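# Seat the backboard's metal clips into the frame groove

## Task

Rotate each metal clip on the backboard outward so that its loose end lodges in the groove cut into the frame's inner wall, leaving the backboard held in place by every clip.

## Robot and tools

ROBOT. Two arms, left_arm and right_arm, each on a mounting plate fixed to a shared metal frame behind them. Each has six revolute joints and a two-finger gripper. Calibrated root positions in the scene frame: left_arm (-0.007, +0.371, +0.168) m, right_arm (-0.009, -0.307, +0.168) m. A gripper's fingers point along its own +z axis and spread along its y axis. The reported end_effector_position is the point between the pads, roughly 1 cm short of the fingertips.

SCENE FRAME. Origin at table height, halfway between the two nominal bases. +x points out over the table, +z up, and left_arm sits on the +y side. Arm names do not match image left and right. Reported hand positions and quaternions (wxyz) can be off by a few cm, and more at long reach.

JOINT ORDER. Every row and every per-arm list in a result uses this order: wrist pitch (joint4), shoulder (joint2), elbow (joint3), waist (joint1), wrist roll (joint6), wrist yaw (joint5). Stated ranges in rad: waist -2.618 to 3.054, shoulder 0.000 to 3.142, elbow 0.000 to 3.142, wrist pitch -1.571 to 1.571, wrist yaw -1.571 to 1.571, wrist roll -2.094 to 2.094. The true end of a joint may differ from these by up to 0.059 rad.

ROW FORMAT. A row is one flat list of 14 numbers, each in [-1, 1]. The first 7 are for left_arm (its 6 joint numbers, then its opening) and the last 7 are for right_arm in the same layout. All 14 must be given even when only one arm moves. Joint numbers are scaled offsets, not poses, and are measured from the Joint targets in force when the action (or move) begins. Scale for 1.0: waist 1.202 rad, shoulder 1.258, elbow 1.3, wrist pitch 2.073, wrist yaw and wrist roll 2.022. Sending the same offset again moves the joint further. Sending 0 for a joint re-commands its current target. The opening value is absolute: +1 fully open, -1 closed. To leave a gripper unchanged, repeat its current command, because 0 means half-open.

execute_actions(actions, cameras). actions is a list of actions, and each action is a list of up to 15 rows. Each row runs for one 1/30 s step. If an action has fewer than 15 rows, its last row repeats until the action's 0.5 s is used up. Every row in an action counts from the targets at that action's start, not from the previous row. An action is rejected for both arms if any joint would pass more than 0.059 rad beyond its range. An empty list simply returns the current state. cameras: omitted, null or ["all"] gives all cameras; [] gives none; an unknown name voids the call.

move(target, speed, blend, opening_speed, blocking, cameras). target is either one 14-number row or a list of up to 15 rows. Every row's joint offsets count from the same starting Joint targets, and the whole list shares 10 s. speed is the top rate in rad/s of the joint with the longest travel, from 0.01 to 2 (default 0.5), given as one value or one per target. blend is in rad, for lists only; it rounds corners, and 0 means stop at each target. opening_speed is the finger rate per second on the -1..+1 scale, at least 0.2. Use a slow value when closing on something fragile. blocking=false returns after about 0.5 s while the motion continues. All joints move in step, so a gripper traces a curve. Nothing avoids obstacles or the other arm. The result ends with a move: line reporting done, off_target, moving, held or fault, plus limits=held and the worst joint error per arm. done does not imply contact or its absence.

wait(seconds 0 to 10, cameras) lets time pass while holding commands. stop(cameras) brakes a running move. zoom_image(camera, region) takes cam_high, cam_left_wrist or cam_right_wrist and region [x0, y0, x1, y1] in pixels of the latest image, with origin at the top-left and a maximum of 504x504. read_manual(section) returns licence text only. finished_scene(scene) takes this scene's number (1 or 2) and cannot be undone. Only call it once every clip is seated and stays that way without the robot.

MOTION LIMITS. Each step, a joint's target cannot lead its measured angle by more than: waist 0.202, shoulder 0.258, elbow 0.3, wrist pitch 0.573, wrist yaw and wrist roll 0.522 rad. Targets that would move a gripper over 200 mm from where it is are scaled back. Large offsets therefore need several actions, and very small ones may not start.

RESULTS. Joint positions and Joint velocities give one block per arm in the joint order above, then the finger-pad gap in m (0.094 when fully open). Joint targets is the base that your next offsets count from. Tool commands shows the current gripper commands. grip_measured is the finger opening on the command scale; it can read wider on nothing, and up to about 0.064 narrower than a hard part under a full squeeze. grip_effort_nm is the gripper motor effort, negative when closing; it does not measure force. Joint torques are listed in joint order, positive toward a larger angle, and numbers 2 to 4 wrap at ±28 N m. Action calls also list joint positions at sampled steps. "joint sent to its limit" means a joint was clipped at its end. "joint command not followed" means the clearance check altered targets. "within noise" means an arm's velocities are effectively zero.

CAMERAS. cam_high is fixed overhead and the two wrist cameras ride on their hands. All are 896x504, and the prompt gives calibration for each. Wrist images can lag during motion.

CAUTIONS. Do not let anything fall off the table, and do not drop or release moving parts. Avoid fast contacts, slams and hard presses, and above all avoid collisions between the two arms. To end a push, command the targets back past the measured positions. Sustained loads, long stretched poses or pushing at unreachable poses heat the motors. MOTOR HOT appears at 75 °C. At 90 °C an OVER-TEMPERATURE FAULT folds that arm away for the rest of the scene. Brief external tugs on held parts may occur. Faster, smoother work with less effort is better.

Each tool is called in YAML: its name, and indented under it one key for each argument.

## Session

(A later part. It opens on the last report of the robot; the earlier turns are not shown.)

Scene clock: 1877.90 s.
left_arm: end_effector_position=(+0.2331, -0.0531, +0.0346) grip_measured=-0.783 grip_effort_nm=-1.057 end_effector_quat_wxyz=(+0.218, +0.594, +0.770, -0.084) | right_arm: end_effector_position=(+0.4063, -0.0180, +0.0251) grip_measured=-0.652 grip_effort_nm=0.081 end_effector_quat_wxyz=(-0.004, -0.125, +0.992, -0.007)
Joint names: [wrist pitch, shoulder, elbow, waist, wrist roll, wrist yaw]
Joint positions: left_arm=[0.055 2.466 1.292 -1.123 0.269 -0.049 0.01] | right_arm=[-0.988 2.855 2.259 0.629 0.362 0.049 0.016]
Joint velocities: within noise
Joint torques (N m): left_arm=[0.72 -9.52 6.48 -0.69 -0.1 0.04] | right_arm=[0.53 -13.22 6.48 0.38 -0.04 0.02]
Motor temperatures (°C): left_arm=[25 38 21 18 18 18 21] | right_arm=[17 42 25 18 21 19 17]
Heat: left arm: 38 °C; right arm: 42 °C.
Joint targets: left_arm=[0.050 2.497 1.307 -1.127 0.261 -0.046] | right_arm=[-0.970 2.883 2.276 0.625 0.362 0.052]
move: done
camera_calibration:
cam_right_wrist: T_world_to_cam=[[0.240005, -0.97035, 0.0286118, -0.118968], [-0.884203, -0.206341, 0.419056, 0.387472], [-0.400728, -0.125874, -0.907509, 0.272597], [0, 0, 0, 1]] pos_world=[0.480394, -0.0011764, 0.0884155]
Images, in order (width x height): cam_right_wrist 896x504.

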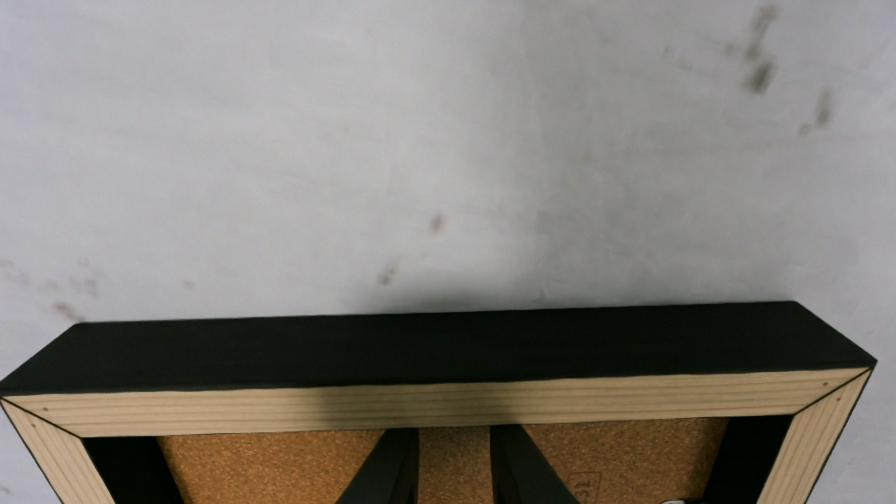

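move:
  target:
    - [0,0,0,0,0,0,-0.85,-0.0241,-0.0763,0,0,0,0,-0.65]
    - [0,0,0,0,0,0,-0.85,0.0772,-0.2475,-0.3323,0.0408,0.0158,0,-0.65]
  speed: 0.5
  cameras: ["cam_right_wrist"]

zoom_image:
  camera: "cam_right_wrist"
  region: [300, 50, 600, 300]

Scene clock: 1893.37 s.
left_arm: end_effector_position=(+0.2331, -0.0531, +0.0346) grip_measured=-0.783 grip_effort_nm=-1.053 end_effector_quat_wxyz=(+0.218, +0.594, +0.770, -0.084) | right_arm: end_effector_position=(+0.3623, -0.0288, +0.0458) grip_measured=-0.652 grip_effort_nm=0.061 end_effector_quat_wxyz=(-0.002, -0.132, +0.991, -0.006)
Joint names: [wrist pitch, shoulder, elbow, waist, wrist roll, wrist yaw]
Joint positions: left_arm=[0.055 2.466 1.292 -1.123 0.269 -0.049 0.01] | right_arm=[-0.822 2.617 1.856 0.667 0.386 0.049 0.016]
Joint velocities: within noise
Joint torques (N m): left_arm=[0.73 -9.46 6.48 -0.69 -0.06 0.06] | right_arm=[0.46 -18.8 4.18 1.33 0.03 0.02]
Motor temperatures (°C): left_arm=[25 38 21 18 18 18 21] | right_arm=[17 43 25 18 21 19 17]
Heat: left arm: 38 °C; right arm: 43 °C.
Joint targets: left_arm=[0.050 2.497 1.307 -1.127 0.261 -0.046] | right_arm=[-0.810 2.571 1.844 0.674 0.394 0.052]
move: off_target (right_arm); right_arm: the shoulder is farthest, 0.045 rad from its target
camera_calibration:
cam_right_wrist: T_world_to_cam=[[0.252798, -0.967118, 0.0278438, -0.123903], [-0.882418, -0.218665, 0.416561, 0.336761], [-0.396775, -0.129876, -0.908681, 0.270963], [0, 0, 0, 1]] pos_world=[0.435998, -0.0109992, 0.109387]
Images, in order (width x height): cam_right_wrist 896x504.

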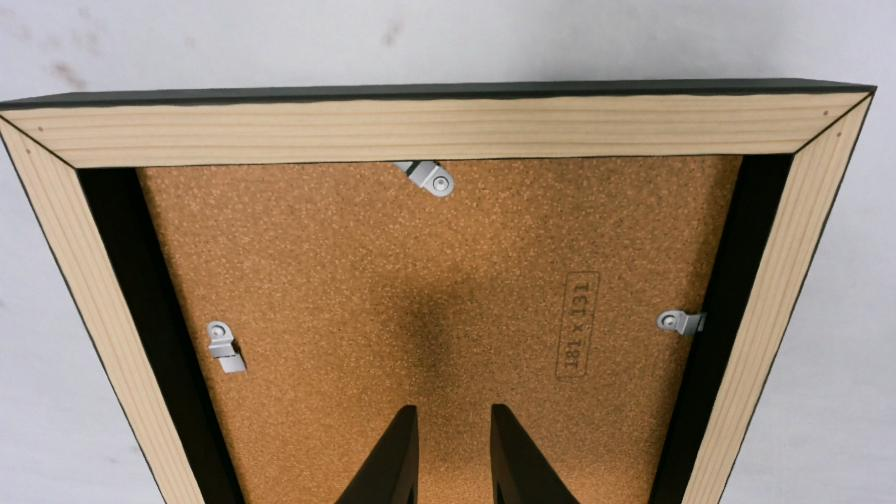

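Scaled by 1.680.

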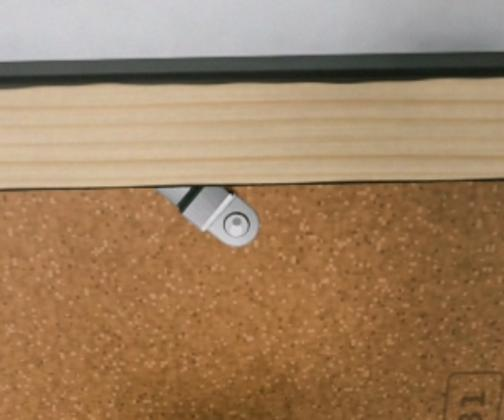

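move:
  target:
    - [0,0,0,0,0,0,-0.85,-0.0941,0.1701,0.2885,-0.0366,-0.0198,0,-0.58]
    - [0,0,0,0,0,0,-0.85,-0.056,0.217,0.2885,-0.0366,-0.0198,0,-0.58]
  speed: [0.5,0.15]
  cameras: []

Scene clock: 1913.87 s.
left_arm: end_effector_position=(+0.2331, -0.0531, +0.0346) grip_measured=-0.783 grip_effort_nm=-1.053 end_effector_quat_wxyz=(+0.218, +0.594, +0.770, -0.084) | right_arm: end_effector_position=(+0.4031, -0.0170, +0.0243) grip_measured=-0.582 grip_effort_nm=0.066 end_effector_quat_wxyz=(+0.003, -0.128, +0.992, -0.003)
Joint names: [wrist pitch, shoulder, elbow, waist, wrist roll, wrist yaw]
Joint positions: left_arm=[0.055 2.466 1.292 -1.123 0.269 -0.049 0.01] | right_arm=[-0.938 2.826 2.194 0.635 0.361 0.049 0.02]
Joint velocities: within noise
Joint torques (N m): left_arm=[0.74 -9.48 6.56 -0.77 -0.06 0.05] | right_arm=[0.49 -13.91 7.04 0.31 -0.11 0.03]
Motor temperatures (°C): left_arm=[25 38 21 18 18 18 21] | right_arm=[17 45 24 18 21 19 17]
Heat: left arm: 38 °C; right arm: 45 °C.
Joint targets: left_arm=[0.050 2.497 1.307 -1.127 0.261 -0.046] | right_arm=[-0.926 2.844 2.219 0.630 0.354 0.052]
move: done
No camera images: "cameras" was empty.

move:
  target:
    - [0,0,0,0,0,0,-0.85,0,0,0,0.0154,0,0,-0.58]
    - [0,0,0,0,0,0,-0.85,0.0019,0.0032,0,0.0154,0,0,-0.58]
  speed: [0.1,0.1]
  cameras: []

Scene clock: 1918.60 s.
left_arm: end_effector_position=(+0.2331, -0.0531, +0.0346) grip_measured=-0.783 grip_effort_nm=-1.057 end_effector_quat_wxyz=(+0.218, +0.594, +0.770, -0.084) | right_arm: end_effector_position=(+0.4024, -0.0148, +0.0240) grip_measured=-0.582 grip_effort_nm=0.061 end_effector_quat_wxyz=(+0.004, -0.130, +0.991, -0.003)
Joint names: [wrist pitch, shoulder, elbow, waist, wrist roll, wrist yaw]
Joint positions: left_arm=[0.055 2.466 1.292 -1.123 0.269 -0.049 0.01] | right_arm=[-0.935 2.827 2.194 0.639 0.361 0.049 0.02]
Joint velocities: within noise
Joint torques (N m): left_arm=[0.71 -9.44 6.6 -0.84 -0.05 0.04] | right_arm=[0.5 -13.65 7.02 1.62 -0.11 0.03]
Motor temperatures (°C): left_arm=[25 38 21 18 18 18 21] | right_arm=[17 45 25 18 21 19 17]
Heat: left arm: 38 °C; right arm: 45 °C.
Joint targets: left_arm=[0.050 2.497 1.307 -1.127 0.261 -0.046] | right_arm=[-0.922 2.848 2.219 0.649 0.354 0.052]
move: done
No camera images: "cameras" was empty.

move:
  target:
    - [0,0,0,0,0,0,-0.85,0.0,0.004,0,0,0,0,-0.58]
  speed: [0.1]
  cameras: []

move:
  target:
    - [0,0,0,0,0,0,-0.85,0.0,0.004,0,0,0,0,-0.58]
  speed: [0.1]
  cameras: ["cam_right_wrist"]

Scene clock: 1922.70 s.
left_arm: end_effector_position=(+0.2331, -0.0531, +0.0346) grip_measured=-0.783 grip_effort_nm=-1.057 end_effector_quat_wxyz=(+0.218, +0.594, +0.770, -0.084) | right_arm: end_effector_position=(+0.4023, -0.0149, +0.0239) grip_measured=-0.582 grip_effort_nm=0.061 end_effector_quat_wxyz=(+0.004, -0.130, +0.991, -0.003)
Joint names: [wrist pitch, shoulder, elbow, waist, wrist roll, wrist yaw]
Joint positions: left_arm=[0.055 2.466 1.292 -1.123 0.269 -0.049 0.01] | right_arm=[-0.935 2.827 2.194 0.639 0.361 0.049 0.02]
Joint velocities: within noise
Joint torques (N m): left_arm=[0.72 -9.46 6.39 -0.84 -0.09 0.05] | right_arm=[0.51 -13.19 7.01 1.66 -0.11 0.02]
Motor temperatures (°C): left_arm=[25 38 21 18 18 18 21] | right_arm=[17 45 25 18 21 19 17]
Heat: left arm: 38 °C; right arm: 45 °C.
Joint targets: left_arm=[0.050 2.497 1.307 -1.127 0.261 -0.046] | right_arm=[-0.922 2.853 2.219 0.649 0.354 0.052]
move: done
No camera images: "cameras" was empty.

Scene clock: 1923.40 s.
left_arm: end_effector_position=(+0.2331, -0.0531, +0.0346) grip_measured=-0.783 grip_effort_nm=-1.057 end_effector_quat_wxyz=(+0.218, +0.594, +0.770, -0.084) | right_arm: end_effector_position=(+0.4022, -0.0150, +0.0235) grip_measured=-0.582 grip_effort_nm=0.071 end_effector_quat_wxyz=(+0.003, -0.130, +0.991, -0.003)
Joint names: [wrist pitch, shoulder, elbow, waist, wrist roll, wrist yaw]
Joint positions: left_arm=[0.055 2.466 1.292 -1.123 0.269 -0.049 0.01] | right_arm=[-0.935 2.828 2.194 0.639 0.361 0.049 0.02]
Joint velocities: within noise
Joint torques (N m): left_arm=[0.73 -9.57 6.53 -0.75 -0.05 0.05] | right_arm=[0.49 -12.79 7.04 1.65 -0.11 0.02]
Motor temperatures (°C): left_arm=[25 38 21 18 18 18 21] | right_arm=[17 44 25 18 21 19 17]
Heat: left arm: 38 °C; right arm: 44 °C.
Joint targets: left_arm=[0.050 2.497 1.307 -1.127 0.261 -0.046] | right_arm=[-0.922 2.859 2.219 0.649 0.354 0.052]
move: done
camera_calibration:
cam_right_wrist: T_world_to_cam=[[0.250147, -0.967938, 0.0228331, -0.118869], [-0.887276, -0.219735, 0.405534, 0.386468], [-0.387515, -0.121703, -0.913795, 0.264779], [0, 0, 0, 1]] pos_world=[0.475244, 0.0020869, 0.0879422]
Images, in order (width x height): cam_right_wrist 896x504.

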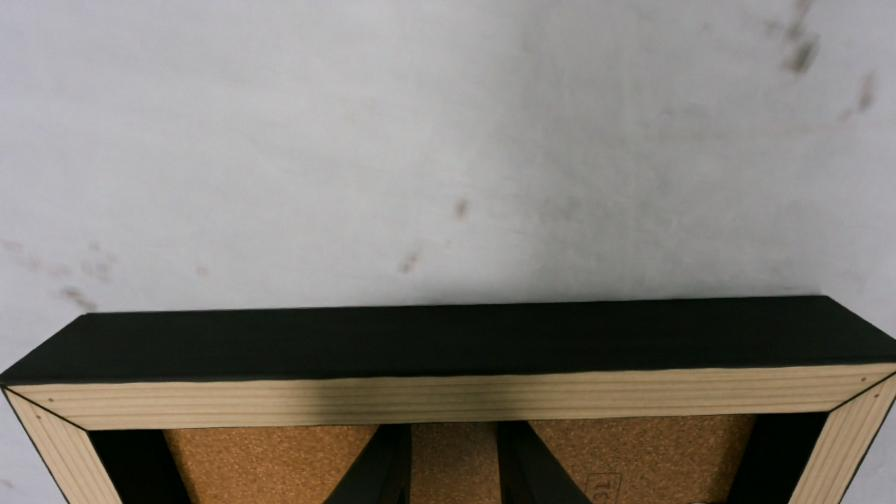

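move:
  target:
    - [0,0,0,0,0,0,-0.85,-0.018,0.0103,0.03,-0.014,0,0,-0.58]
  speed: [0.05]
  cameras: ["cam_right_wrist"]

zoom_image:
  camera: "cam_right_wrist"
  region: [350, 350, 550, 500]

Scene clock: 1945.17 s.
left_arm: end_effector_position=(+0.2331, -0.0531, +0.0346) grip_measured=-0.783 grip_effort_nm=-1.048 end_effector_quat_wxyz=(+0.218, +0.594, +0.770, -0.084) | right_arm: end_effector_position=(+0.4040, -0.0137, +0.0240) grip_measured=-0.582 grip_effort_nm=0.066 end_effector_quat_wxyz=(+0.002, -0.131, +0.991, -0.004)
Joint names: [wrist pitch, shoulder, elbow, waist, wrist roll, wrist yaw]
Joint positions: left_arm=[0.055 2.466 1.292 -1.123 0.269 -0.049 0.01] | right_arm=[-0.96 2.845 2.232 0.639 0.36 0.049 0.02]
Joint velocities: within noise
Joint torques (N m): left_arm=[0.74 -9.55 6.53 -0.95 -0.04 0.04] | right_arm=[0.36 -13.23 7.1 0.06 -0.09 0.02]
Motor temperatures (°C): left_arm=[25 38 21 18 18 18 21] | right_arm=[17 42 26 18 21 19 17]
Heat: left arm: 38 °C; right arm: 42 °C.
Joint targets: left_arm=[0.050 2.497 1.307 -1.127 0.261 -0.046] | right_arm=[-0.960 2.871 2.258 0.632 0.354 0.052]
move: done
camera_calibration:
cam_right_wrist: T_world_to_cam=[[0.250759, -0.967743, 0.0243458, -0.118365], [-0.885766, -0.219226, 0.409094, 0.387503], [-0.390561, -0.124149, -0.912168, 0.267268], [0, 0, 0, 1]] pos_world=[0.477303, 0.00358512, 0.08815]
Images, in order (width x height): cam_right_wrist 896x504.

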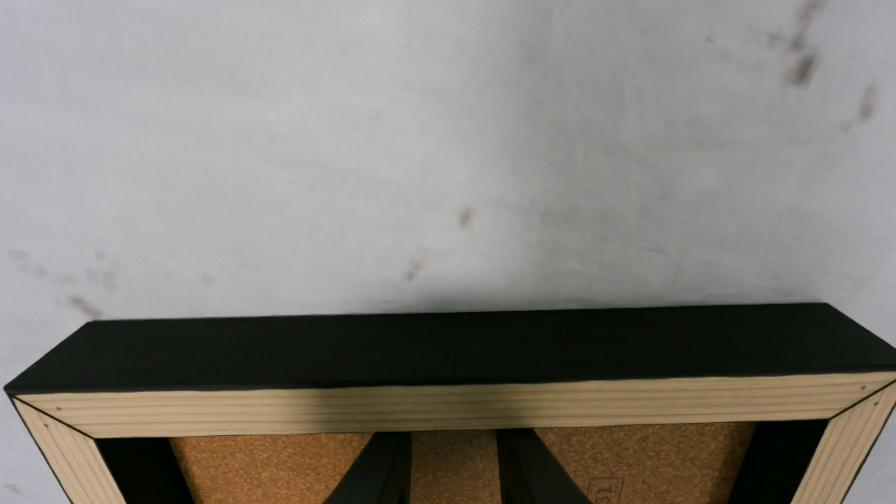

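Scaled by 2.520.

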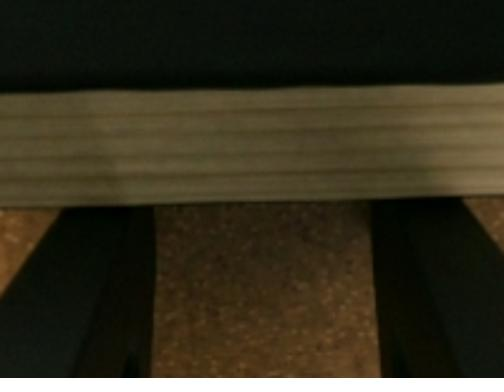

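move:
  target:
    - [0,0,0,0,0,0,-0.85,-0.007,0.014,0.0235,-0.005,0,0,-0.58]
  speed: [0.05]
  cameras: ["cam_right_wrist"]

Scene clock: 1949.33 s.
left_arm: end_effector_position=(+0.2331, -0.0531, +0.0346) grip_measured=-0.783 grip_effort_nm=-1.057 end_effector_quat_wxyz=(+0.218, +0.594, +0.770, -0.084) | right_arm: end_effector_position=(+0.4045, -0.0138, +0.0238) grip_measured=-0.582 grip_effort_nm=0.061 end_effector_quat_wxyz=(-0.002, -0.131, +0.991, -0.006)
Joint names: [wrist pitch, shoulder, elbow, waist, wrist roll, wrist yaw]
Joint positions: left_arm=[0.055 2.466 1.292 -1.123 0.269 -0.049 0.01] | right_arm=[-0.985 2.86 2.263 0.638 0.36 0.049 0.02]
Joint velocities: within noise
Joint torques (N m): left_arm=[0.72 -9.63 6.58 -0.69 -0.08 0.03] | right_arm=[0.45 -13.15 7.17 -0.42 -0.1 0.02]
Motor temperatures (°C): left_arm=[25 38 21 18 18 18 21] | right_arm=[17 41 26 18 21 19 17]
Heat: left arm: 38 °C; right arm: 41 °C.
Joint targets: left_arm=[0.050 2.497 1.307 -1.127 0.261 -0.046] | right_arm=[-0.974 2.889 2.289 0.626 0.354 0.052]
move: done
camera_calibration:
cam_right_wrist: T_world_to_cam=[[0.250939, -0.967608, 0.0276455, -0.118765], [-0.882687, -0.217005, 0.416861, 0.386536], [-0.397359, -0.129009, -0.90855, 0.269861], [0, 0, 0, 1]] pos_world=[0.478225, 0.00377669, 0.0873333]
Images, in order (width x height): cam_right_wrist 896x504.

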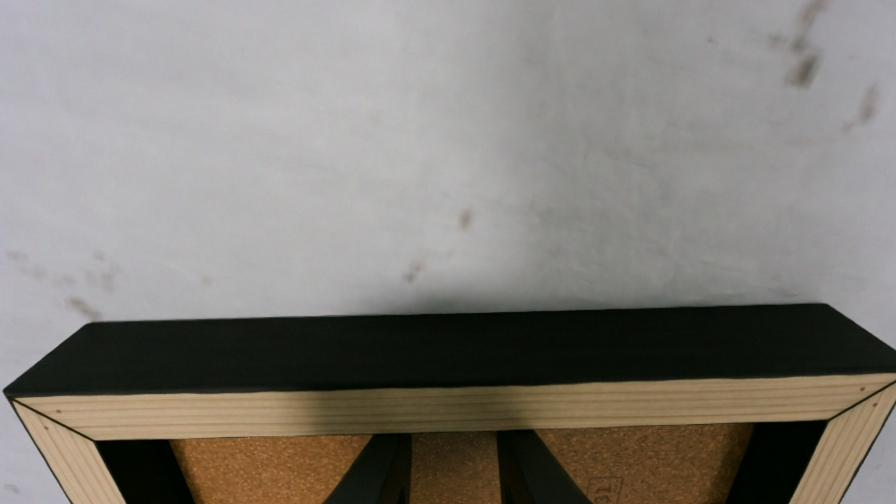

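move:
  target:
    - [0,0,0,0,0,0,-0.85,0.004,0.0,-0.006,0,0,0,-0.58]
    - [0,0,0,0,0,0,-0.85,0.004,0.0,-0.006,0,0,0,-0.78]
  speed: [0.05,0.05]
  opening_speed: 0.3
  cameras: ["cam_right_wrist"]

zoom_image:
  camera: "cam_right_wrist"
  region: [350, 350, 550, 500]

Scene clock: 1956.70 s.
left_arm: end_effector_position=(+0.2331, -0.0531, +0.0346) grip_measured=-0.783 grip_effort_nm=-1.067 end_effector_quat_wxyz=(+0.218, +0.594, +0.770, -0.084) | right_arm: end_effector_position=(+0.4043, -0.0133, +0.0238) grip_measured=-0.778 grip_effort_nm=-0.159 end_effector_quat_wxyz=(-0.003, -0.131, +0.991, -0.005)
Joint names: [wrist pitch, shoulder, elbow, waist, wrist roll, wrist yaw]
Joint positions: left_arm=[0.055 2.466 1.292 -1.123 0.269 -0.049 0.01] | right_arm=[-0.985 2.86 2.264 0.638 0.359 0.046 0.01]
Joint velocities: within noise
Joint torques (N m): left_arm=[0.74 -9.55 6.57 -0.7 -0.06 0.06] | right_arm=[0.54 -13.14 6.46 -0.42 -0.09 0.06]
Motor temperatures (°C): left_arm=[25 38 21 18 18 18 21] | right_arm=[17 42 26 18 21 19 17]
Heat: left arm: 38 °C; right arm: 42 °C.
Joint targets: left_arm=[0.050 2.497 1.307 -1.127 0.261 -0.046] | right_arm=[-0.966 2.889 2.281 0.626 0.354 0.052]
move: done
camera_calibration:
cam_right_wrist: T_world_to_cam=[[0.251302, -0.967594, 0.0246595, -0.118277], [-0.881999, -0.21843, 0.417571, 0.386176], [-0.398653, -0.126686, -0.90831, 0.270392], [0, 0, 0, 1]] pos_world=[0.478122, 0.00416316, 0.0872607]
Images, in order (width x height): cam_right_wrist 896x504.

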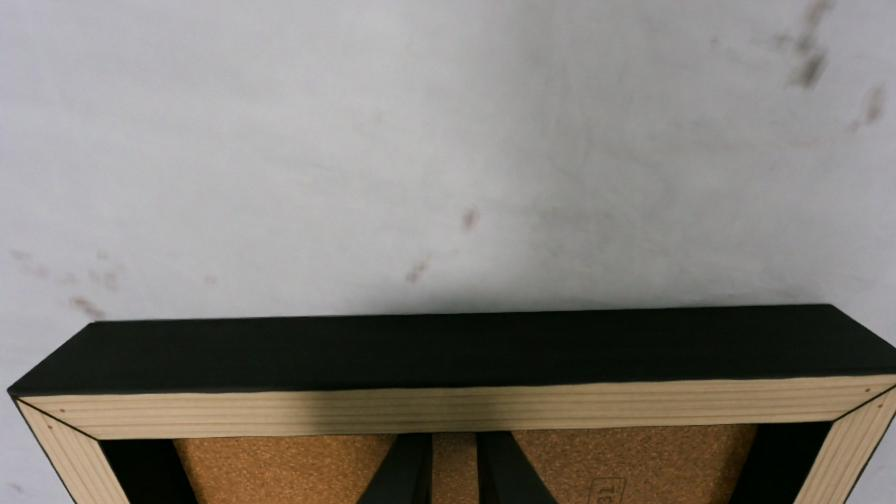

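Scaled by 2.520.

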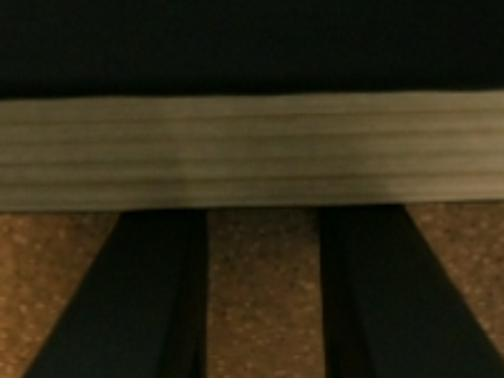

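move:
  target:
    - [0,0,0,0,0,0,-0.85,0,0.0,0,0,0,0,-0.87]
  speed: [0.05]
  opening_speed: 0.3
  cameras: []

move:
  target:
    - [0,0,0,0,0,0,-0.85,0,0.0,0,0,0,0,-0.94]
  speed: [0.05]
  opening_speed: 0.3
  cameras: ["cam_right_wrist"]

Scene clock: 1961.70 s.
left_arm: end_effector_position=(+0.2331, -0.0531, +0.0346) grip_measured=-0.783 grip_effort_nm=-1.053 end_effector_quat_wxyz=(+0.218, +0.594, +0.770, -0.084) | right_arm: end_effector_position=(+0.4040, -0.0131, +0.0238) grip_measured=-0.866 grip_effort_nm=-0.281 end_effector_quat_wxyz=(-0.003, -0.131, +0.991, -0.004)
Joint names: [wrist pitch, shoulder, elbow, waist, wrist roll, wrist yaw]
Joint positions: left_arm=[0.055 2.466 1.292 -1.123 0.269 -0.049 0.01] | right_arm=[-0.985 2.86 2.264 0.638 0.359 0.044 0.006]
Joint velocities: within noise
Joint torques (N m): left_arm=[0.74 -9.59 6.38 -0.79 -0.06 0.04] | right_arm=[0.54 -13.14 6.46 -0.43 -0.1 0.07]
Motor temperatures (°C): left_arm=[25 38 21 18 18 18 21] | right_arm=[17 42 26 18 21 19 17]
Heat: left arm: 38 °C; right arm: 42 °C.
Joint targets: left_arm=[0.050 2.497 1.307 -1.127 0.261 -0.046] | right_arm=[-0.966 2.889 2.281 0.626 0.354 0.052]
move: done
No camera images: "cameras" was empty.

Scene clock: 1962.20 s.
left_arm: end_effector_position=(+0.2331, -0.0531, +0.0346) grip_measured=-0.783 grip_effort_nm=-1.057 end_effector_quat_wxyz=(+0.218, +0.594, +0.770, -0.084) | right_arm: end_effector_position=(+0.4042, -0.0141, +0.0238) grip_measured=-0.935 grip_effort_nm=-0.335 end_effector_quat_wxyz=(-0.004, -0.130, +0.992, -0.004)
Joint names: [wrist pitch, shoulder, elbow, waist, wrist roll, wrist yaw]
Joint positions: left_arm=[0.055 2.466 1.292 -1.123 0.269 -0.049 0.01] | right_arm=[-0.987 2.86 2.264 0.636 0.359 0.044 0.003]
Joint velocities: within noise
Joint torques (N m): left_arm=[0.72 -9.59 6.49 -0.66 -0.05 0.04] | right_arm=[0.56 -13.16 6.49 -0.23 -0.09 0.08]
Motor temperatures (°C): left_arm=[25 38 21 18 18 18 21] | right_arm=[17 42 26 18 21 19 17]
Heat: left arm: 38 °C; right arm: 42 °C.
Joint targets: left_arm=[0.050 2.497 1.307 -1.127 0.261 -0.046] | right_arm=[-0.966 2.889 2.281 0.626 0.354 0.052]
move: done
camera_calibration:
cam_right_wrist: T_world_to_cam=[[0.249599, -0.968058, 0.0237268, -0.118365], [-0.881128, -0.216887, 0.420206, 0.385515], [-0.401638, -0.12579, -0.907119, 0.271401], [0, 0, 0, 1]] pos_world=[0.478237, 0.00316801, 0.0870059]
Images, in order (width x height): cam_right_wrist 896x504.

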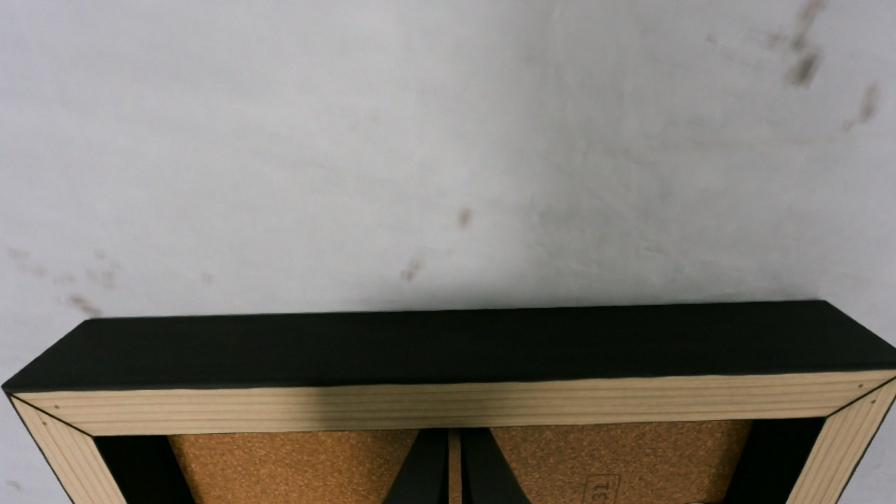

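move:
  target:
    - [0,0,0,0,0,0,-0.85,0,0.0,0,0,0,0,-0.7]
  speed: [0.05]
  opening_speed: 0.6
  cameras: []

move:
  target:
    - [0,0,0,0,0,0,-0.85,0,0.0,0,0,0,0,-0.94]
  speed: [0.05]
  opening_speed: 0.3
  cameras: []

move:
  target:
    - [0,0,0,0,0,0,-0.85,0,0.0,0,0,0,0,-0.65]
  speed: [0.05]
  opening_speed: 0.6
  cameras: []

Scene clock: 1967.20 s.
left_arm: end_effector_position=(+0.2331, -0.0531, +0.0346) grip_measured=-0.783 grip_effort_nm=-1.053 end_effector_quat_wxyz=(+0.218, +0.594, +0.770, -0.084) | right_arm: end_effector_position=(+0.4048, -0.0121, +0.0237) grip_measured=-0.702 grip_effort_nm=0.061 end_effector_quat_wxyz=(-0.004, -0.129, +0.992, +0.001)
Joint names: [wrist pitch, shoulder, elbow, waist, wrist roll, wrist yaw]
Joint positions: left_arm=[0.055 2.466 1.292 -1.123 0.269 -0.049 0.01] | right_arm=[-0.98 2.86 2.264 0.635 0.359 0.034 0.014]
Joint velocities: within noise
Joint torques (N m): left_arm=[0.71 -9.48 6.54 -0.79 -0.04 0.08] | right_arm=[0.49 -13.2 6.52 -0.18 -0.08 0.16]
Motor temperatures (°C): left_arm=[25 38 21 18 18 18 21] | right_arm=[17 42 25 18 21 19 17]
Heat: left arm: 38 °C; right arm: 42 °C.
Joint targets: left_arm=[0.050 2.497 1.307 -1.127 0.261 -0.046] | right_arm=[-0.966 2.889 2.281 0.626 0.354 0.052]
move: done
No camera images: "cameras" was empty.

Scene clock: 1968.20 s.
left_arm: end_effector_position=(+0.2331, -0.0531, +0.0346) grip_measured=-0.783 grip_effort_nm=-1.062 end_effector_quat_wxyz=(+0.218, +0.594, +0.770, -0.084) | right_arm: end_effector_position=(+0.4049, -0.0139, +0.0237) grip_measured=-0.935 grip_effort_nm=-0.295 end_effector_quat_wxyz=(-0.004, -0.129, +0.992, -0.001)
Joint names: [wrist pitch, shoulder, elbow, waist, wrist roll, wrist yaw]
Joint positions: left_arm=[0.055 2.466 1.292 -1.123 0.269 -0.049 0.01] | right_arm=[-0.984 2.86 2.264 0.634 0.359 0.038 0.003]
Joint velocities: within noise
Joint torques (N m): left_arm=[0.71 -9.48 6.39 -0.76 -0.04 0.06] | right_arm=[0.53 -13.16 6.5 0.02 -0.1 0.13]
Motor temperatures (°C): left_arm=[25 38 21 18 18 18 21] | right_arm=[17 42 25 18 21 19 17]
Heat: left arm: 38 °C; right arm: 42 °C.
Joint targets: left_arm=[0.050 2.497 1.307 -1.127 0.261 -0.046] | right_arm=[-0.966 2.889 2.281 0.626 0.354 0.052]
move: done
No camera images: "cameras" was empty.

Scene clock: 1968.90 s.
left_arm: end_effector_position=(+0.2331, -0.0531, +0.0346) grip_measured=-0.783 grip_effort_nm=-1.057 end_effector_quat_wxyz=(+0.218, +0.594, +0.770, -0.084) | right_arm: end_effector_position=(+0.4052, -0.0137, +0.0237) grip_measured=-0.652 grip_effort_nm=0.066 end_effector_quat_wxyz=(-0.004, -0.128, +0.992, +0.000)
Joint names: [wrist pitch, shoulder, elbow, waist, wrist roll, wrist yaw]
Joint positions: left_arm=[0.055 2.466 1.292 -1.123 0.269 -0.049 0.01] | right_arm=[-0.982 2.86 2.264 0.633 0.359 0.036 0.016]
Joint velocities: within noise
Joint torques (N m): left_arm=[0.75 -9.55 6.63 -0.8 -0.06 0.07] | right_arm=[0.52 -13.18 6.53 0.06 -0.09 0.15]
Motor temperatures (°C): left_arm=[25 38 21 18 18 18 21] | right_arm=[17 42 25 18 21 19 17]
Heat: left arm: 38 °C; right arm: 42 °C.
Joint targets: left_arm=[0.050 2.497 1.307 -1.127 0.261 -0.046] | right_arm=[-0.966 2.889 2.281 0.626 0.354 0.052]
move: done
No camera images: "cameras" was empty.

move:
  target:
    - [0,0,0,0,0,0,-0.85,-0.0241,-0.0771,0,0,0,0,-0.65]
    - [0,0,0,0,0,0,-0.85,0.0753,-0.2528,-0.3362,0.0399,0.0198,0,-0.65]
  speed: 0.6
  cameras: ["cam_right_wrist"]

zoom_image:
  camera: "cam_right_wrist"
  region: [300, 50, 600, 300]

Scene clock: 1976.13 s.
left_arm: end_effector_position=(+0.2331, -0.0531, +0.0346) grip_measured=-0.783 grip_effort_nm=-1.048 end_effector_quat_wxyz=(+0.218, +0.594, +0.770, -0.084) | right_arm: end_effector_position=(+0.3611, -0.0268, +0.0460) grip_measured=-0.652 grip_effort_nm=0.066 end_effector_quat_wxyz=(-0.004, -0.132, +0.991, -0.002)
Joint names: [wrist pitch, shoulder, elbow, waist, wrist roll, wrist yaw]
Joint positions: left_arm=[0.055 2.466 1.292 -1.123 0.269 -0.049 0.01] | right_arm=[-0.821 2.616 1.856 0.668 0.386 0.04 0.016]
Joint velocities: within noise
Joint torques (N m): left_arm=[0.74 -9.58 6.57 -0.77 -0.08 0.04] | right_arm=[0.47 -18.8 4.11 1.17 0.05 0.11]
Motor temperatures (°C): left_arm=[25 38 21 18 18 18 21] | right_arm=[17 43 25 18 21 19 17]
Heat: left arm: 38 °C; right arm: 43 °C.
Joint targets: left_arm=[0.050 2.497 1.307 -1.127 0.261 -0.046] | right_arm=[-0.810 2.571 1.844 0.674 0.394 0.052]
move: off_target (right_arm); right_arm: the shoulder is farthest, 0.045 rad from its target
camera_calibration:
cam_right_wrist: T_world_to_cam=[[0.254271, -0.966938, 0.0194334, -0.121883], [-0.88016, -0.22303, 0.419017, 0.334984], [-0.400829, -0.123648, -0.90777, 0.272492], [0, 0, 0, 1]] pos_world=[0.435053, -0.00944837, 0.109365]
Images, in order (width x height): cam_right_wrist 896x504.

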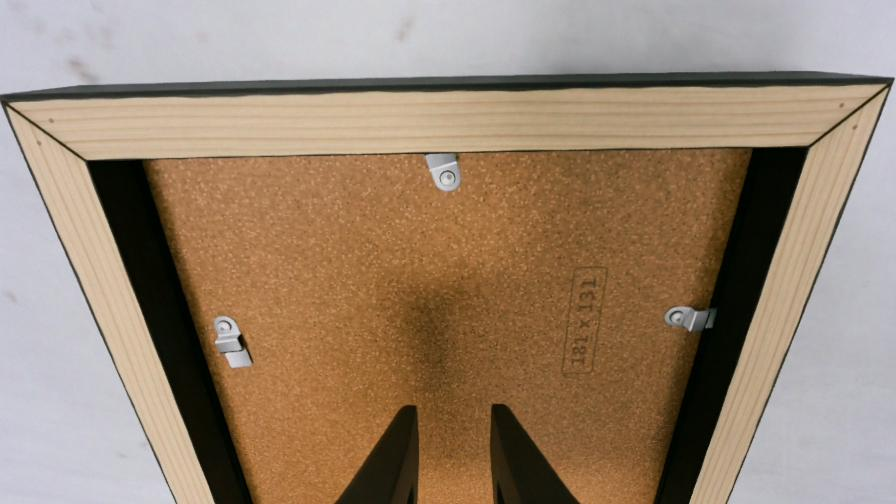

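Scaled by 1.680.

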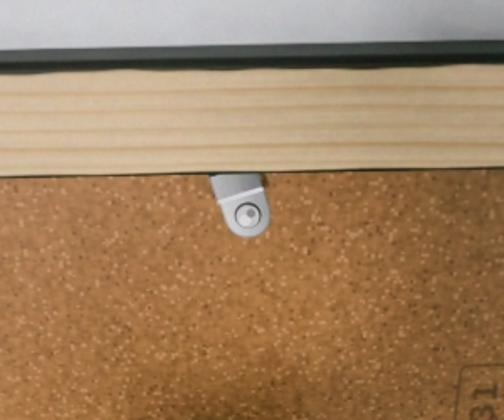

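move:
  target:
    - [0,0,0,0,0,0,-0.85,-0.1085,0.1916,0.3331,-0.0383,0.046,0,-0.65]
    - [0,0,0,0,0,0,-0.85,-0.0748,0.244,0.3331,-0.0383,0.046,0,-0.65]
  speed: [0.5,0.12]
  cameras: ["cam_right_wrist"]

Scene clock: 1987.37 s.
left_arm: end_effector_position=(+0.2331, -0.0531, +0.0346) grip_measured=-0.783 grip_effort_nm=-1.062 end_effector_quat_wxyz=(+0.218, +0.594, +0.770, -0.084) | right_arm: end_effector_position=(+0.4040, -0.0153, +0.0241) grip_measured=-0.652 grip_effort_nm=0.056 end_effector_quat_wxyz=(-0.005, -0.069, +0.998, -0.003)
Joint names: [wrist pitch, shoulder, elbow, waist, wrist roll, wrist yaw]
Joint positions: left_arm=[0.055 2.466 1.292 -1.123 0.269 -0.049 0.01] | right_arm=[-0.982 2.854 2.253 0.633 0.48 0.04 0.016]
Joint velocities: within noise
Joint torques (N m): left_arm=[0.72 -9.61 6.49 -0.79 -0.04 0.06] | right_arm=[0.51 -13.6 6.97 0.24 0.03 0.12]
Motor temperatures (°C): left_arm=[25 38 21 18 18 18 21] | right_arm=[17 43 25 18 21 19 17]
Heat: left arm: 38 °C; right arm: 43 °C.
Joint targets: left_arm=[0.050 2.497 1.307 -1.127 0.261 -0.046] | right_arm=[-0.965 2.878 2.277 0.628 0.487 0.052]
move: done
camera_calibration:
cam_right_wrist: T_world_to_cam=[[0.128698, -0.991454, 0.0213723, -0.0709419], [-0.900751, -0.107854, 0.420732, 0.394575], [-0.414831, -0.0733984, -0.906933, 0.277599], [0, 0, 0, 1]] pos_world=[0.479701, -0.00740362, 0.08727]
Images, in order (width x height): cam_right_wrist 896x504.

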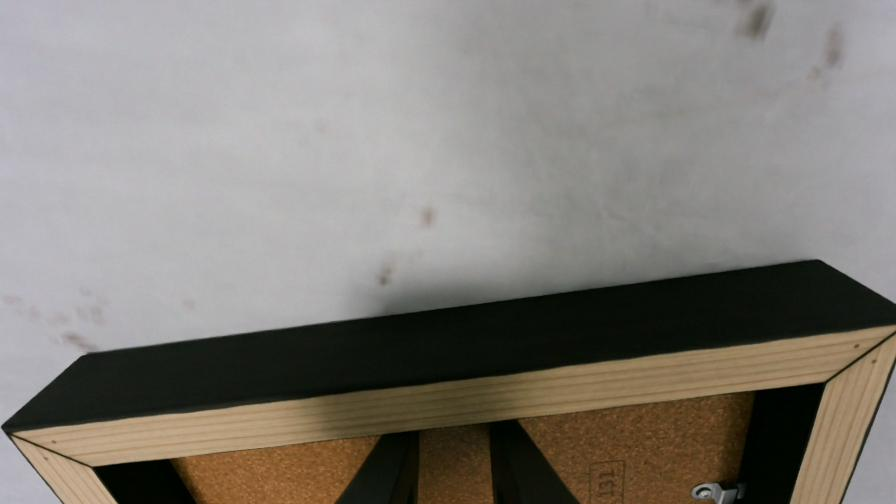

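move:
  target:
    - [0,0,0,0,0,0,-0.85,0,0.006,0,0.014,0,0,-0.65]
    - [0,0,0,0,0,0,-0.85,0,0.006,0,0.014,0,0,-0.94]
  speed: 0.1
  opening_speed: 0.4
  cameras: []

move:
  target:
    - [0,0,0,0,0,0,-0.85,0,0,0,0,0,0,-0.65]
  opening_speed: 0.6
  cameras: []

move:
  target:
    - [0,0,0,0,0,0,-0.85,0,0,0,0,0,0,-0.94]
  opening_speed: 0.4
  cameras: []

move:
  target:
    - [0,0,0,0,0,0,-0.85,0,0,0,0,0,0,-0.65]
  opening_speed: 0.6
  cameras: []

Scene clock: 1996.87 s.
left_arm: end_effector_position=(+0.2331, -0.0531, +0.0346) grip_measured=-0.783 grip_effort_nm=-1.048 end_effector_quat_wxyz=(+0.218, +0.594, +0.770, -0.084) | right_arm: end_effector_position=(+0.4037, -0.0127, +0.0239) grip_measured=-0.935 grip_effort_nm=-0.315 end_effector_quat_wxyz=(-0.002, -0.071, +0.997, -0.004)
Joint names: [wrist pitch, shoulder, elbow, waist, wrist roll, wrist yaw]
Joint positions: left_arm=[0.055 2.466 1.292 -1.123 0.269 -0.049 0.01] | right_arm=[-0.977 2.856 2.254 0.639 0.48 0.044 0.003]
Joint velocities: within noise
Joint torques (N m): left_arm=[0.74 -9.62 6.63 -0.75 -0.05 0.03] | right_arm=[0.48 -13 6.94 1.18 0.02 0.07]
Motor temperatures (°C): left_arm=[25 38 21 18 18 18 21] | right_arm=[17 43 25 18 21 19 17]
Heat: left arm: 38 °C; right arm: 43 °C.
Joint targets: left_arm=[0.050 2.497 1.307 -1.127 0.261 -0.046] | right_arm=[-0.965 2.886 2.277 0.645 0.487 0.052]
move: done
No camera images: "cameras" was empty.

Scene clock: 1997.57 s.
left_arm: end_effector_position=(+0.2331, -0.0531, +0.0346) grip_measured=-0.783 grip_effort_nm=-1.053 end_effector_quat_wxyz=(+0.218, +0.594, +0.770, -0.084) | right_arm: end_effector_position=(+0.4027, -0.0108, +0.0236) grip_measured=-0.652 grip_effort_nm=0.071 end_effector_quat_wxyz=(-0.001, -0.073, +0.997, -0.003)
Joint names: [wrist pitch, shoulder, elbow, waist, wrist roll, wrist yaw]
Joint positions: left_arm=[0.055 2.466 1.292 -1.123 0.269 -0.049 0.01] | right_arm=[-0.975 2.856 2.254 0.643 0.48 0.044 0.016]
Joint velocities: within noise
Joint torques (N m): left_arm=[0.75 -9.58 6.48 -0.68 -0.06 0.03] | right_arm=[0.45 -13.09 6.91 0.79 0.03 0.07]
Motor temperatures (°C): left_arm=[25 38 21 18 18 18 21] | right_arm=[17 43 25 18 21 19 17]
Heat: left arm: 38 °C; right arm: 43 °C.
Joint targets: left_arm=[0.050 2.497 1.307 -1.127 0.261 -0.046] | right_arm=[-0.965 2.886 2.277 0.645 0.487 0.052]
move: done
No camera images: "cameras" was empty.

Scene clock: 1998.50 s.
left_arm: end_effector_position=(+0.2331, -0.0531, +0.0346) grip_measured=-0.783 grip_effort_nm=-1.062 end_effector_quat_wxyz=(+0.218, +0.594, +0.770, -0.084) | right_arm: end_effector_position=(+0.4030, -0.0121, +0.0236) grip_measured=-0.936 grip_effort_nm=-0.286 end_effector_quat_wxyz=(+0.000, -0.073, +0.997, -0.007)
Joint names: [wrist pitch, shoulder, elbow, waist, wrist roll, wrist yaw]
Joint positions: left_arm=[0.055 2.466 1.292 -1.123 0.269 -0.049 0.01] | right_arm=[-0.977 2.856 2.254 0.643 0.48 0.051 0.003]
Joint velocities: within noise
Joint torques (N m): left_arm=[0.71 -9.58 6.52 -0.77 -0.07 0.02] | right_arm=[0.48 -13.07 6.9 0.81 0.02 -0.01]
Motor temperatures (°C): left_arm=[25 38 21 18 18 18 21] | right_arm=[17 43 25 18 21 19 17]
Heat: left arm: 38 °C; right arm: 43 °C.
Joint targets: left_arm=[0.050 2.497 1.307 -1.127 0.261 -0.046] | right_arm=[-0.965 2.886 2.277 0.645 0.487 0.052]
move: done
No camera images: "cameras" was empty.

Scene clock: 1999.20 s.
left_arm: end_effector_position=(+0.2331, -0.0531, +0.0346) grip_measured=-0.783 grip_effort_nm=-1.057 end_effector_quat_wxyz=(+0.218, +0.594, +0.770, -0.084) | right_arm: end_effector_position=(+0.4028, -0.0105, +0.0238) grip_measured=-0.652 grip_effort_nm=0.066 end_effector_quat_wxyz=(-0.001, -0.073, +0.997, -0.003)
Joint names: [wrist pitch, shoulder, elbow, waist, wrist roll, wrist yaw]
Joint positions: left_arm=[0.055 2.466 1.292 -1.123 0.269 -0.049 0.01] | right_arm=[-0.975 2.857 2.255 0.643 0.481 0.043 0.016]
Joint velocities: within noise
Joint torques (N m): left_arm=[0.74 -9.55 6.53 -0.81 -0.07 0.02] | right_arm=[0.46 -13.12 6.84 0.83 0.04 0.07]
Motor temperatures (°C): left_arm=[25 38 21 18 18 18 21] | right_arm=[17 43 25 18 21 19 17]
Heat: left arm: 38 °C; right arm: 43 °C.
Joint targets: left_arm=[0.050 2.497 1.307 -1.127 0.261 -0.046] | right_arm=[-0.965 2.885 2.277 0.645 0.487 0.052]
move: done
No camera images: "cameras" was empty.

move:
  target:
    - [0,0,0,0,0,0,-0.85,-0.0241,-0.0771,0,0,0,0,-0.65]
    - [0,0,0,0,0,0,-0.85,0.0748,-0.2496,-0.3331,0.0241,-0.046,0,-0.65]
  speed: 0.6
  cameras: ["cam_right_wrist"]

zoom_image:
  camera: "cam_right_wrist"
  region: [300, 50, 600, 300]

Scene clock: 2005.93 s.
left_arm: end_effector_position=(+0.2331, -0.0531, +0.0346) grip_measured=-0.783 grip_effort_nm=-1.053 end_effector_quat_wxyz=(+0.218, +0.594, +0.770, -0.084) | right_arm: end_effector_position=(+0.3619, -0.0281, +0.0458) grip_measured=-0.652 grip_effort_nm=0.061 end_effector_quat_wxyz=(-0.003, -0.124, +0.992, -0.004)
Joint names: [wrist pitch, shoulder, elbow, waist, wrist roll, wrist yaw]
Joint positions: left_arm=[0.055 2.466 1.292 -1.123 0.269 -0.049 0.01] | right_arm=[-0.821 2.617 1.856 0.666 0.401 0.043 0.016]
Joint velocities: within noise
Joint torques (N m): left_arm=[0.76 -9.66 6.49 -0.7 -0.06 0.03] | right_arm=[0.45 -18.85 4.11 1.35 -0.11 0.08]
Motor temperatures (°C): left_arm=[25 38 21 18 18 18 21] | right_arm=[17 42 25 18 21 19 17]
Heat: left arm: 38 °C; right arm: 42 °C.
Joint targets: left_arm=[0.050 2.497 1.307 -1.127 0.261 -0.046] | right_arm=[-0.810 2.571 1.844 0.674 0.394 0.052]
move: off_target (right_arm); right_arm: the shoulder is farthest, 0.046 rad from its target
camera_calibration:
cam_right_wrist: T_world_to_cam=[[0.238017, -0.970991, 0.0228882, -0.117684], [-0.88452, -0.206965, 0.41808, 0.337584], [-0.401215, -0.119755, -0.908122, 0.272746], [0, 0, 0, 1]] pos_world=[0.43604, -0.0117396, 0.109243]
Images, in order (width x height): cam_right_wrist 896x504.

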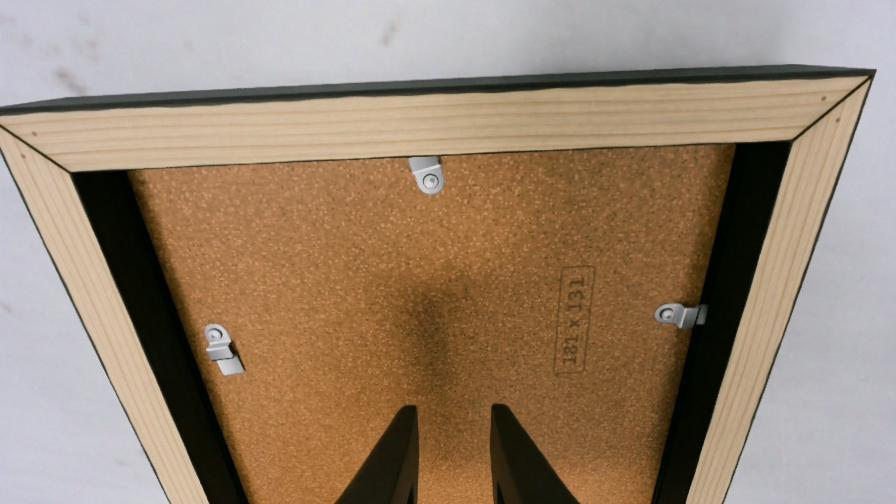

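Scaled by 1.680.

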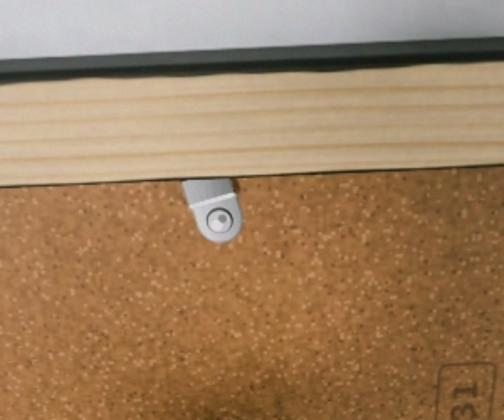

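zoom_image:
  camera: "cam_right_wrist"
  region: [380, 130, 480, 210]

Scaled by 5.040.

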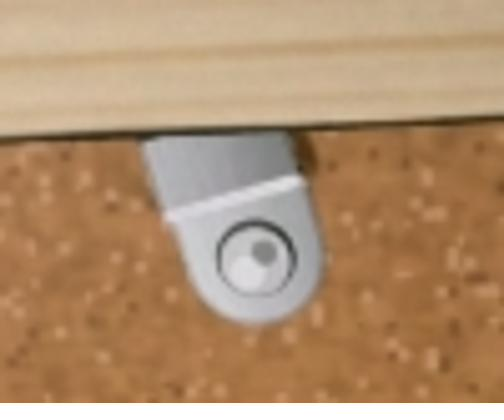

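move:
  target:
    - [0,0,0,0,0,0,-0.85,-0.1085,0.1916,0.3331,-0.0316,0.0707,0,-0.65]
    - [0,0,0,0,0,0,-0.85,-0.0748,0.2504,0.3331,-0.0316,0.0707,0,-0.65]
  speed: [0.5,0.12]
  cameras: ["cam_right_wrist"]

Scene clock: 2020.33 s.
left_arm: end_effector_position=(+0.2331, -0.0531, +0.0346) grip_measured=-0.783 grip_effort_nm=-1.062 end_effector_quat_wxyz=(+0.218, +0.594, +0.770, -0.084) | right_arm: end_effector_position=(+0.4017, -0.0127, +0.0238) grip_measured=-0.652 grip_effort_nm=0.061 end_effector_quat_wxyz=(-0.005, -0.047, +0.999, -0.005)
Joint names: [wrist pitch, shoulder, elbow, waist, wrist roll, wrist yaw]
Joint positions: left_arm=[0.055 2.466 1.292 -1.123 0.269 -0.049 0.01] | right_arm=[-0.984 2.856 2.255 0.641 0.53 0.043 0.016]
Joint velocities: within noise
Joint torques (N m): left_arm=[0.69 -9.55 6.56 -0.98 -0.07 0.04] | right_arm=[0.53 -12.96 6.79 0.17 0.04 0.09]
Motor temperatures (°C): left_arm=[25 38 21 18 18 18 21] | right_arm=[17 44 25 18 21 19 17]
Heat: left arm: 38 °C; right arm: 44 °C.
Joint targets: left_arm=[0.050 2.497 1.307 -1.127 0.261 -0.046] | right_arm=[-0.965 2.887 2.277 0.636 0.537 0.052]
move: done
camera_calibration:
cam_right_wrist: T_world_to_cam=[[0.086728, -0.995897, 0.0258529, -0.0513706], [-0.904814, -0.0678837, 0.420362, 0.395052], [-0.416882, -0.0598492, -0.906988, 0.277545], [0, 0, 0, 1]] pos_world=[0.477608, -0.00773131, 0.086993]
Images, in order (width x height): cam_right_wrist 896x504.

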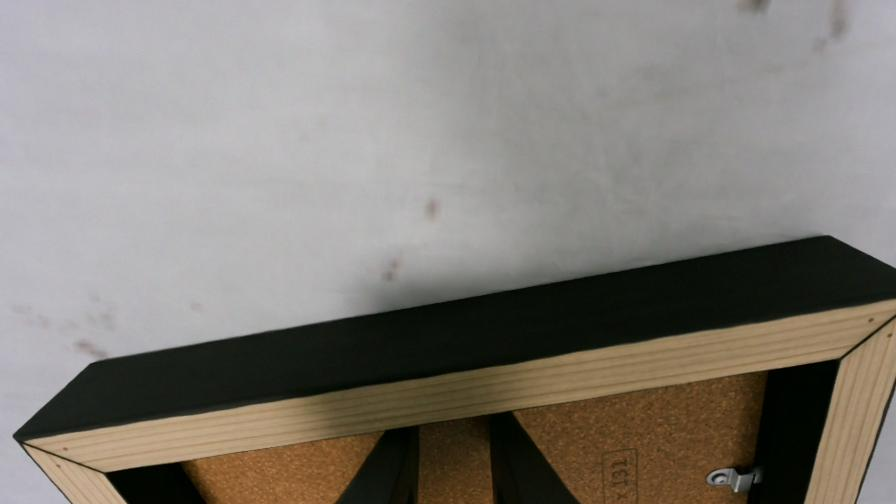

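move:
  target:
    - [0,0,0,0,0,0,-0.85,0,0,0.0,0,-0.0564,0,-0.65]
    - [0,0,0,0,0,0,-0.85,-0.002,0.003,0.006,0,-0.0564,0,-0.65]
  speed: [0.3,0.05]
  cameras: ["cam_right_wrist"]

Scene clock: 2031.60 s.
left_arm: end_effector_position=(+0.2331, -0.0531, +0.0346) grip_measured=-0.783 grip_effort_nm=-1.053 end_effector_quat_wxyz=(+0.218, +0.594, +0.770, -0.084) | right_arm: end_effector_position=(+0.4033, -0.0118, +0.0238) grip_measured=-0.652 grip_effort_nm=0.061 end_effector_quat_wxyz=(-0.003, -0.097, +0.995, -0.004)
Joint names: [wrist pitch, shoulder, elbow, waist, wrist roll, wrist yaw]
Joint positions: left_arm=[0.055 2.466 1.292 -1.123 0.269 -0.049 0.01] | right_arm=[-0.982 2.859 2.261 0.641 0.43 0.044 0.016]
Joint velocities: within noise
Joint torques (N m): left_arm=[0.73 -9.72 6.46 -0.9 -0.07 0.04] | right_arm=[0.48 -12.96 6.98 0.2 -0.1 0.06]
Motor temperatures (°C): left_arm=[25 38 21 18 18 18 21] | right_arm=[17 42 25 18 21 19 17]
Heat: left arm: 38 °C; right arm: 42 °C.
Joint targets: left_arm=[0.050 2.497 1.307 -1.127 0.261 -0.046] | right_arm=[-0.969 2.890 2.285 0.636 0.423 0.052]
move: done
camera_calibration:
cam_right_wrist: T_world_to_cam=[[0.185369, -0.982395, 0.0232203, -0.0900965], [-0.895089, -0.159049, 0.416557, 0.391641], [-0.40553, -0.0980008, -0.908813, 0.273302], [0, 0, 0, 1]] pos_world=[0.478087, 0.000563608, 0.0873312]
Images, in order (width x height): cam_right_wrist 896x504.

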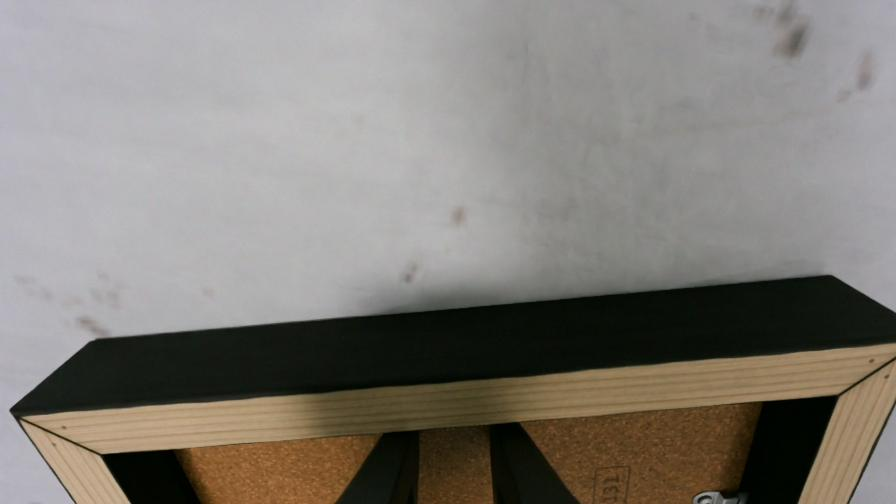

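move:
  target: [0,0,0,0,0,0,-0.85,0,0,0,0,0,0,-1]
  opening_speed: 0.3
  cameras: []

move:
  target: [0,0,0,0,0,0,-0.85,0,0,0,0,0,0,-0.7]
  opening_speed: 0.6
  cameras: []

move:
  target: [0,0,0,0,0,0,-0.85,0,0,0,0,0,0,-1]
  opening_speed: 0.3
  cameras: []

move:
  target: [0,0,0,0,0,0,-0.85,0,0,0,0,0,0,-0.65]
  opening_speed: 0.6
  cameras: []

Scene clock: 2039.93 s.
left_arm: end_effector_position=(+0.2331, -0.0531, +0.0346) grip_measured=-0.783 grip_effort_nm=-1.057 end_effector_quat_wxyz=(+0.218, +0.594, +0.770, -0.084) | right_arm: end_effector_position=(+0.4037, -0.0122, +0.0241) grip_measured=-0.993 grip_effort_nm=-0.403 end_effector_quat_wxyz=(-0.002, -0.098, +0.995, -0.005)
Joint names: [wrist pitch, shoulder, elbow, waist, wrist roll, wrist yaw]
Joint positions: left_arm=[0.055 2.466 1.292 -1.123 0.269 -0.049 0.01] | right_arm=[-0.984 2.859 2.263 0.641 0.428 0.047 0]
Joint velocities: within noise
Joint torques (N m): left_arm=[0.73 -9.59 6.39 -0.8 -0.07 0.01] | right_arm=[0.51 -12.98 6.87 0.21 -0.1 0.03]
Motor temperatures (°C): left_arm=[25 38 21 18 18 18 21] | right_arm=[17 42 25 18 21 19 17]
Heat: left arm: 38 °C; right arm: 42 °C.
Joint targets: left_arm=[0.050 2.497 1.307 -1.127 0.261 -0.046] | right_arm=[-0.969 2.890 2.285 0.636 0.423 0.052]
move: done
No camera images: "cameras" was empty.

Scene clock: 2040.63 s.
left_arm: end_effector_position=(+0.2331, -0.0531, +0.0346) grip_measured=-0.783 grip_effort_nm=-1.062 end_effector_quat_wxyz=(+0.218, +0.594, +0.770, -0.084) | right_arm: end_effector_position=(+0.4040, -0.0131, +0.0236) grip_measured=-0.702 grip_effort_nm=0.076 end_effector_quat_wxyz=(-0.002, -0.097, +0.995, -0.006)
Joint names: [wrist pitch, shoulder, elbow, waist, wrist roll, wrist yaw]
Joint positions: left_arm=[0.055 2.466 1.292 -1.123 0.269 -0.049 0.01] | right_arm=[-0.983 2.86 2.263 0.64 0.428 0.049 0.014]
Joint velocities: within noise
Joint torques (N m): left_arm=[0.71 -9.69 6.53 -0.77 -0.05 0.04] | right_arm=[0.49 -13 6.84 0.31 -0.1 0.01]
Motor temperatures (°C): left_arm=[25 38 21 18 18 18 21] | right_arm=[17 42 26 18 21 19 17]
Heat: left arm: 38 °C; right arm: 42 °C.
Joint targets: left_arm=[0.050 2.497 1.307 -1.127 0.261 -0.046] | right_arm=[-0.969 2.890 2.285 0.636 0.423 0.052]
move: done
No camera images: "cameras" was empty.

Scene clock: 2041.83 s.
left_arm: end_effector_position=(+0.2331, -0.0531, +0.0346) grip_measured=-0.783 grip_effort_nm=-1.062 end_effector_quat_wxyz=(+0.218, +0.594, +0.770, -0.084) | right_arm: end_effector_position=(+0.4037, -0.0123, +0.0239) grip_measured=-0.993 grip_effort_nm=-0.403 end_effector_quat_wxyz=(-0.003, -0.098, +0.995, -0.004)
Joint names: [wrist pitch, shoulder, elbow, waist, wrist roll, wrist yaw]
Joint positions: left_arm=[0.055 2.466 1.292 -1.123 0.269 -0.049 0.01] | right_arm=[-0.985 2.86 2.264 0.64 0.428 0.044 0]
Joint velocities: within noise
Joint torques (N m): left_arm=[0.72 -9.7 6.57 -0.8 -0.03 0.07] | right_arm=[0.5 -13.05 6.71 0.28 -0.09 0.06]
Motor temperatures (°C): left_arm=[25 38 21 18 18 18 21] | right_arm=[17 42 26 18 21 19 17]
Heat: left arm: 38 °C; right arm: 42 °C.
Joint targets: left_arm=[0.050 2.497 1.307 -1.127 0.261 -0.046] | right_arm=[-0.969 2.890 2.285 0.636 0.423 0.052]
move: done
No camera images: "cameras" was empty.

Scene clock: 2042.63 s.
left_arm: end_effector_position=(+0.2331, -0.0531, +0.0346) grip_measured=-0.783 grip_effort_nm=-1.057 end_effector_quat_wxyz=(+0.217, +0.593, +0.770, -0.084) | right_arm: end_effector_position=(+0.4044, -0.0173, +0.0239) grip_measured=-0.652 grip_effort_nm=0.076 end_effector_quat_wxyz=(-0.003, -0.096, +0.995, -0.013)
Joint names: [wrist pitch, shoulder, elbow, waist, wrist roll, wrist yaw]
Joint positions: left_arm=[0.055 2.466 1.292 -1.123 0.267 -0.049 0.01] | right_arm=[-0.994 2.86 2.264 0.637 0.428 0.06 0.016]
Joint velocities: within noise
Joint torques (N m): left_arm=[0.75 -9.62 6.6 -0.91 -0.03 0.03] | right_arm=[0.59 -13.07 6.71 0.59 -0.1 -0.08]
Motor temperatures (°C): left_arm=[25 38 21 18 18 18 21] | right_arm=[17 42 26 18 21 19 17]
Heat: left arm: 38 °C; right arm: 42 °C.
Joint targets: left_arm=[0.050 2.497 1.307 -1.127 0.261 -0.046] | right_arm=[-0.969 2.890 2.285 0.636 0.423 0.052]
move: done
No camera images: "cameras" was empty.


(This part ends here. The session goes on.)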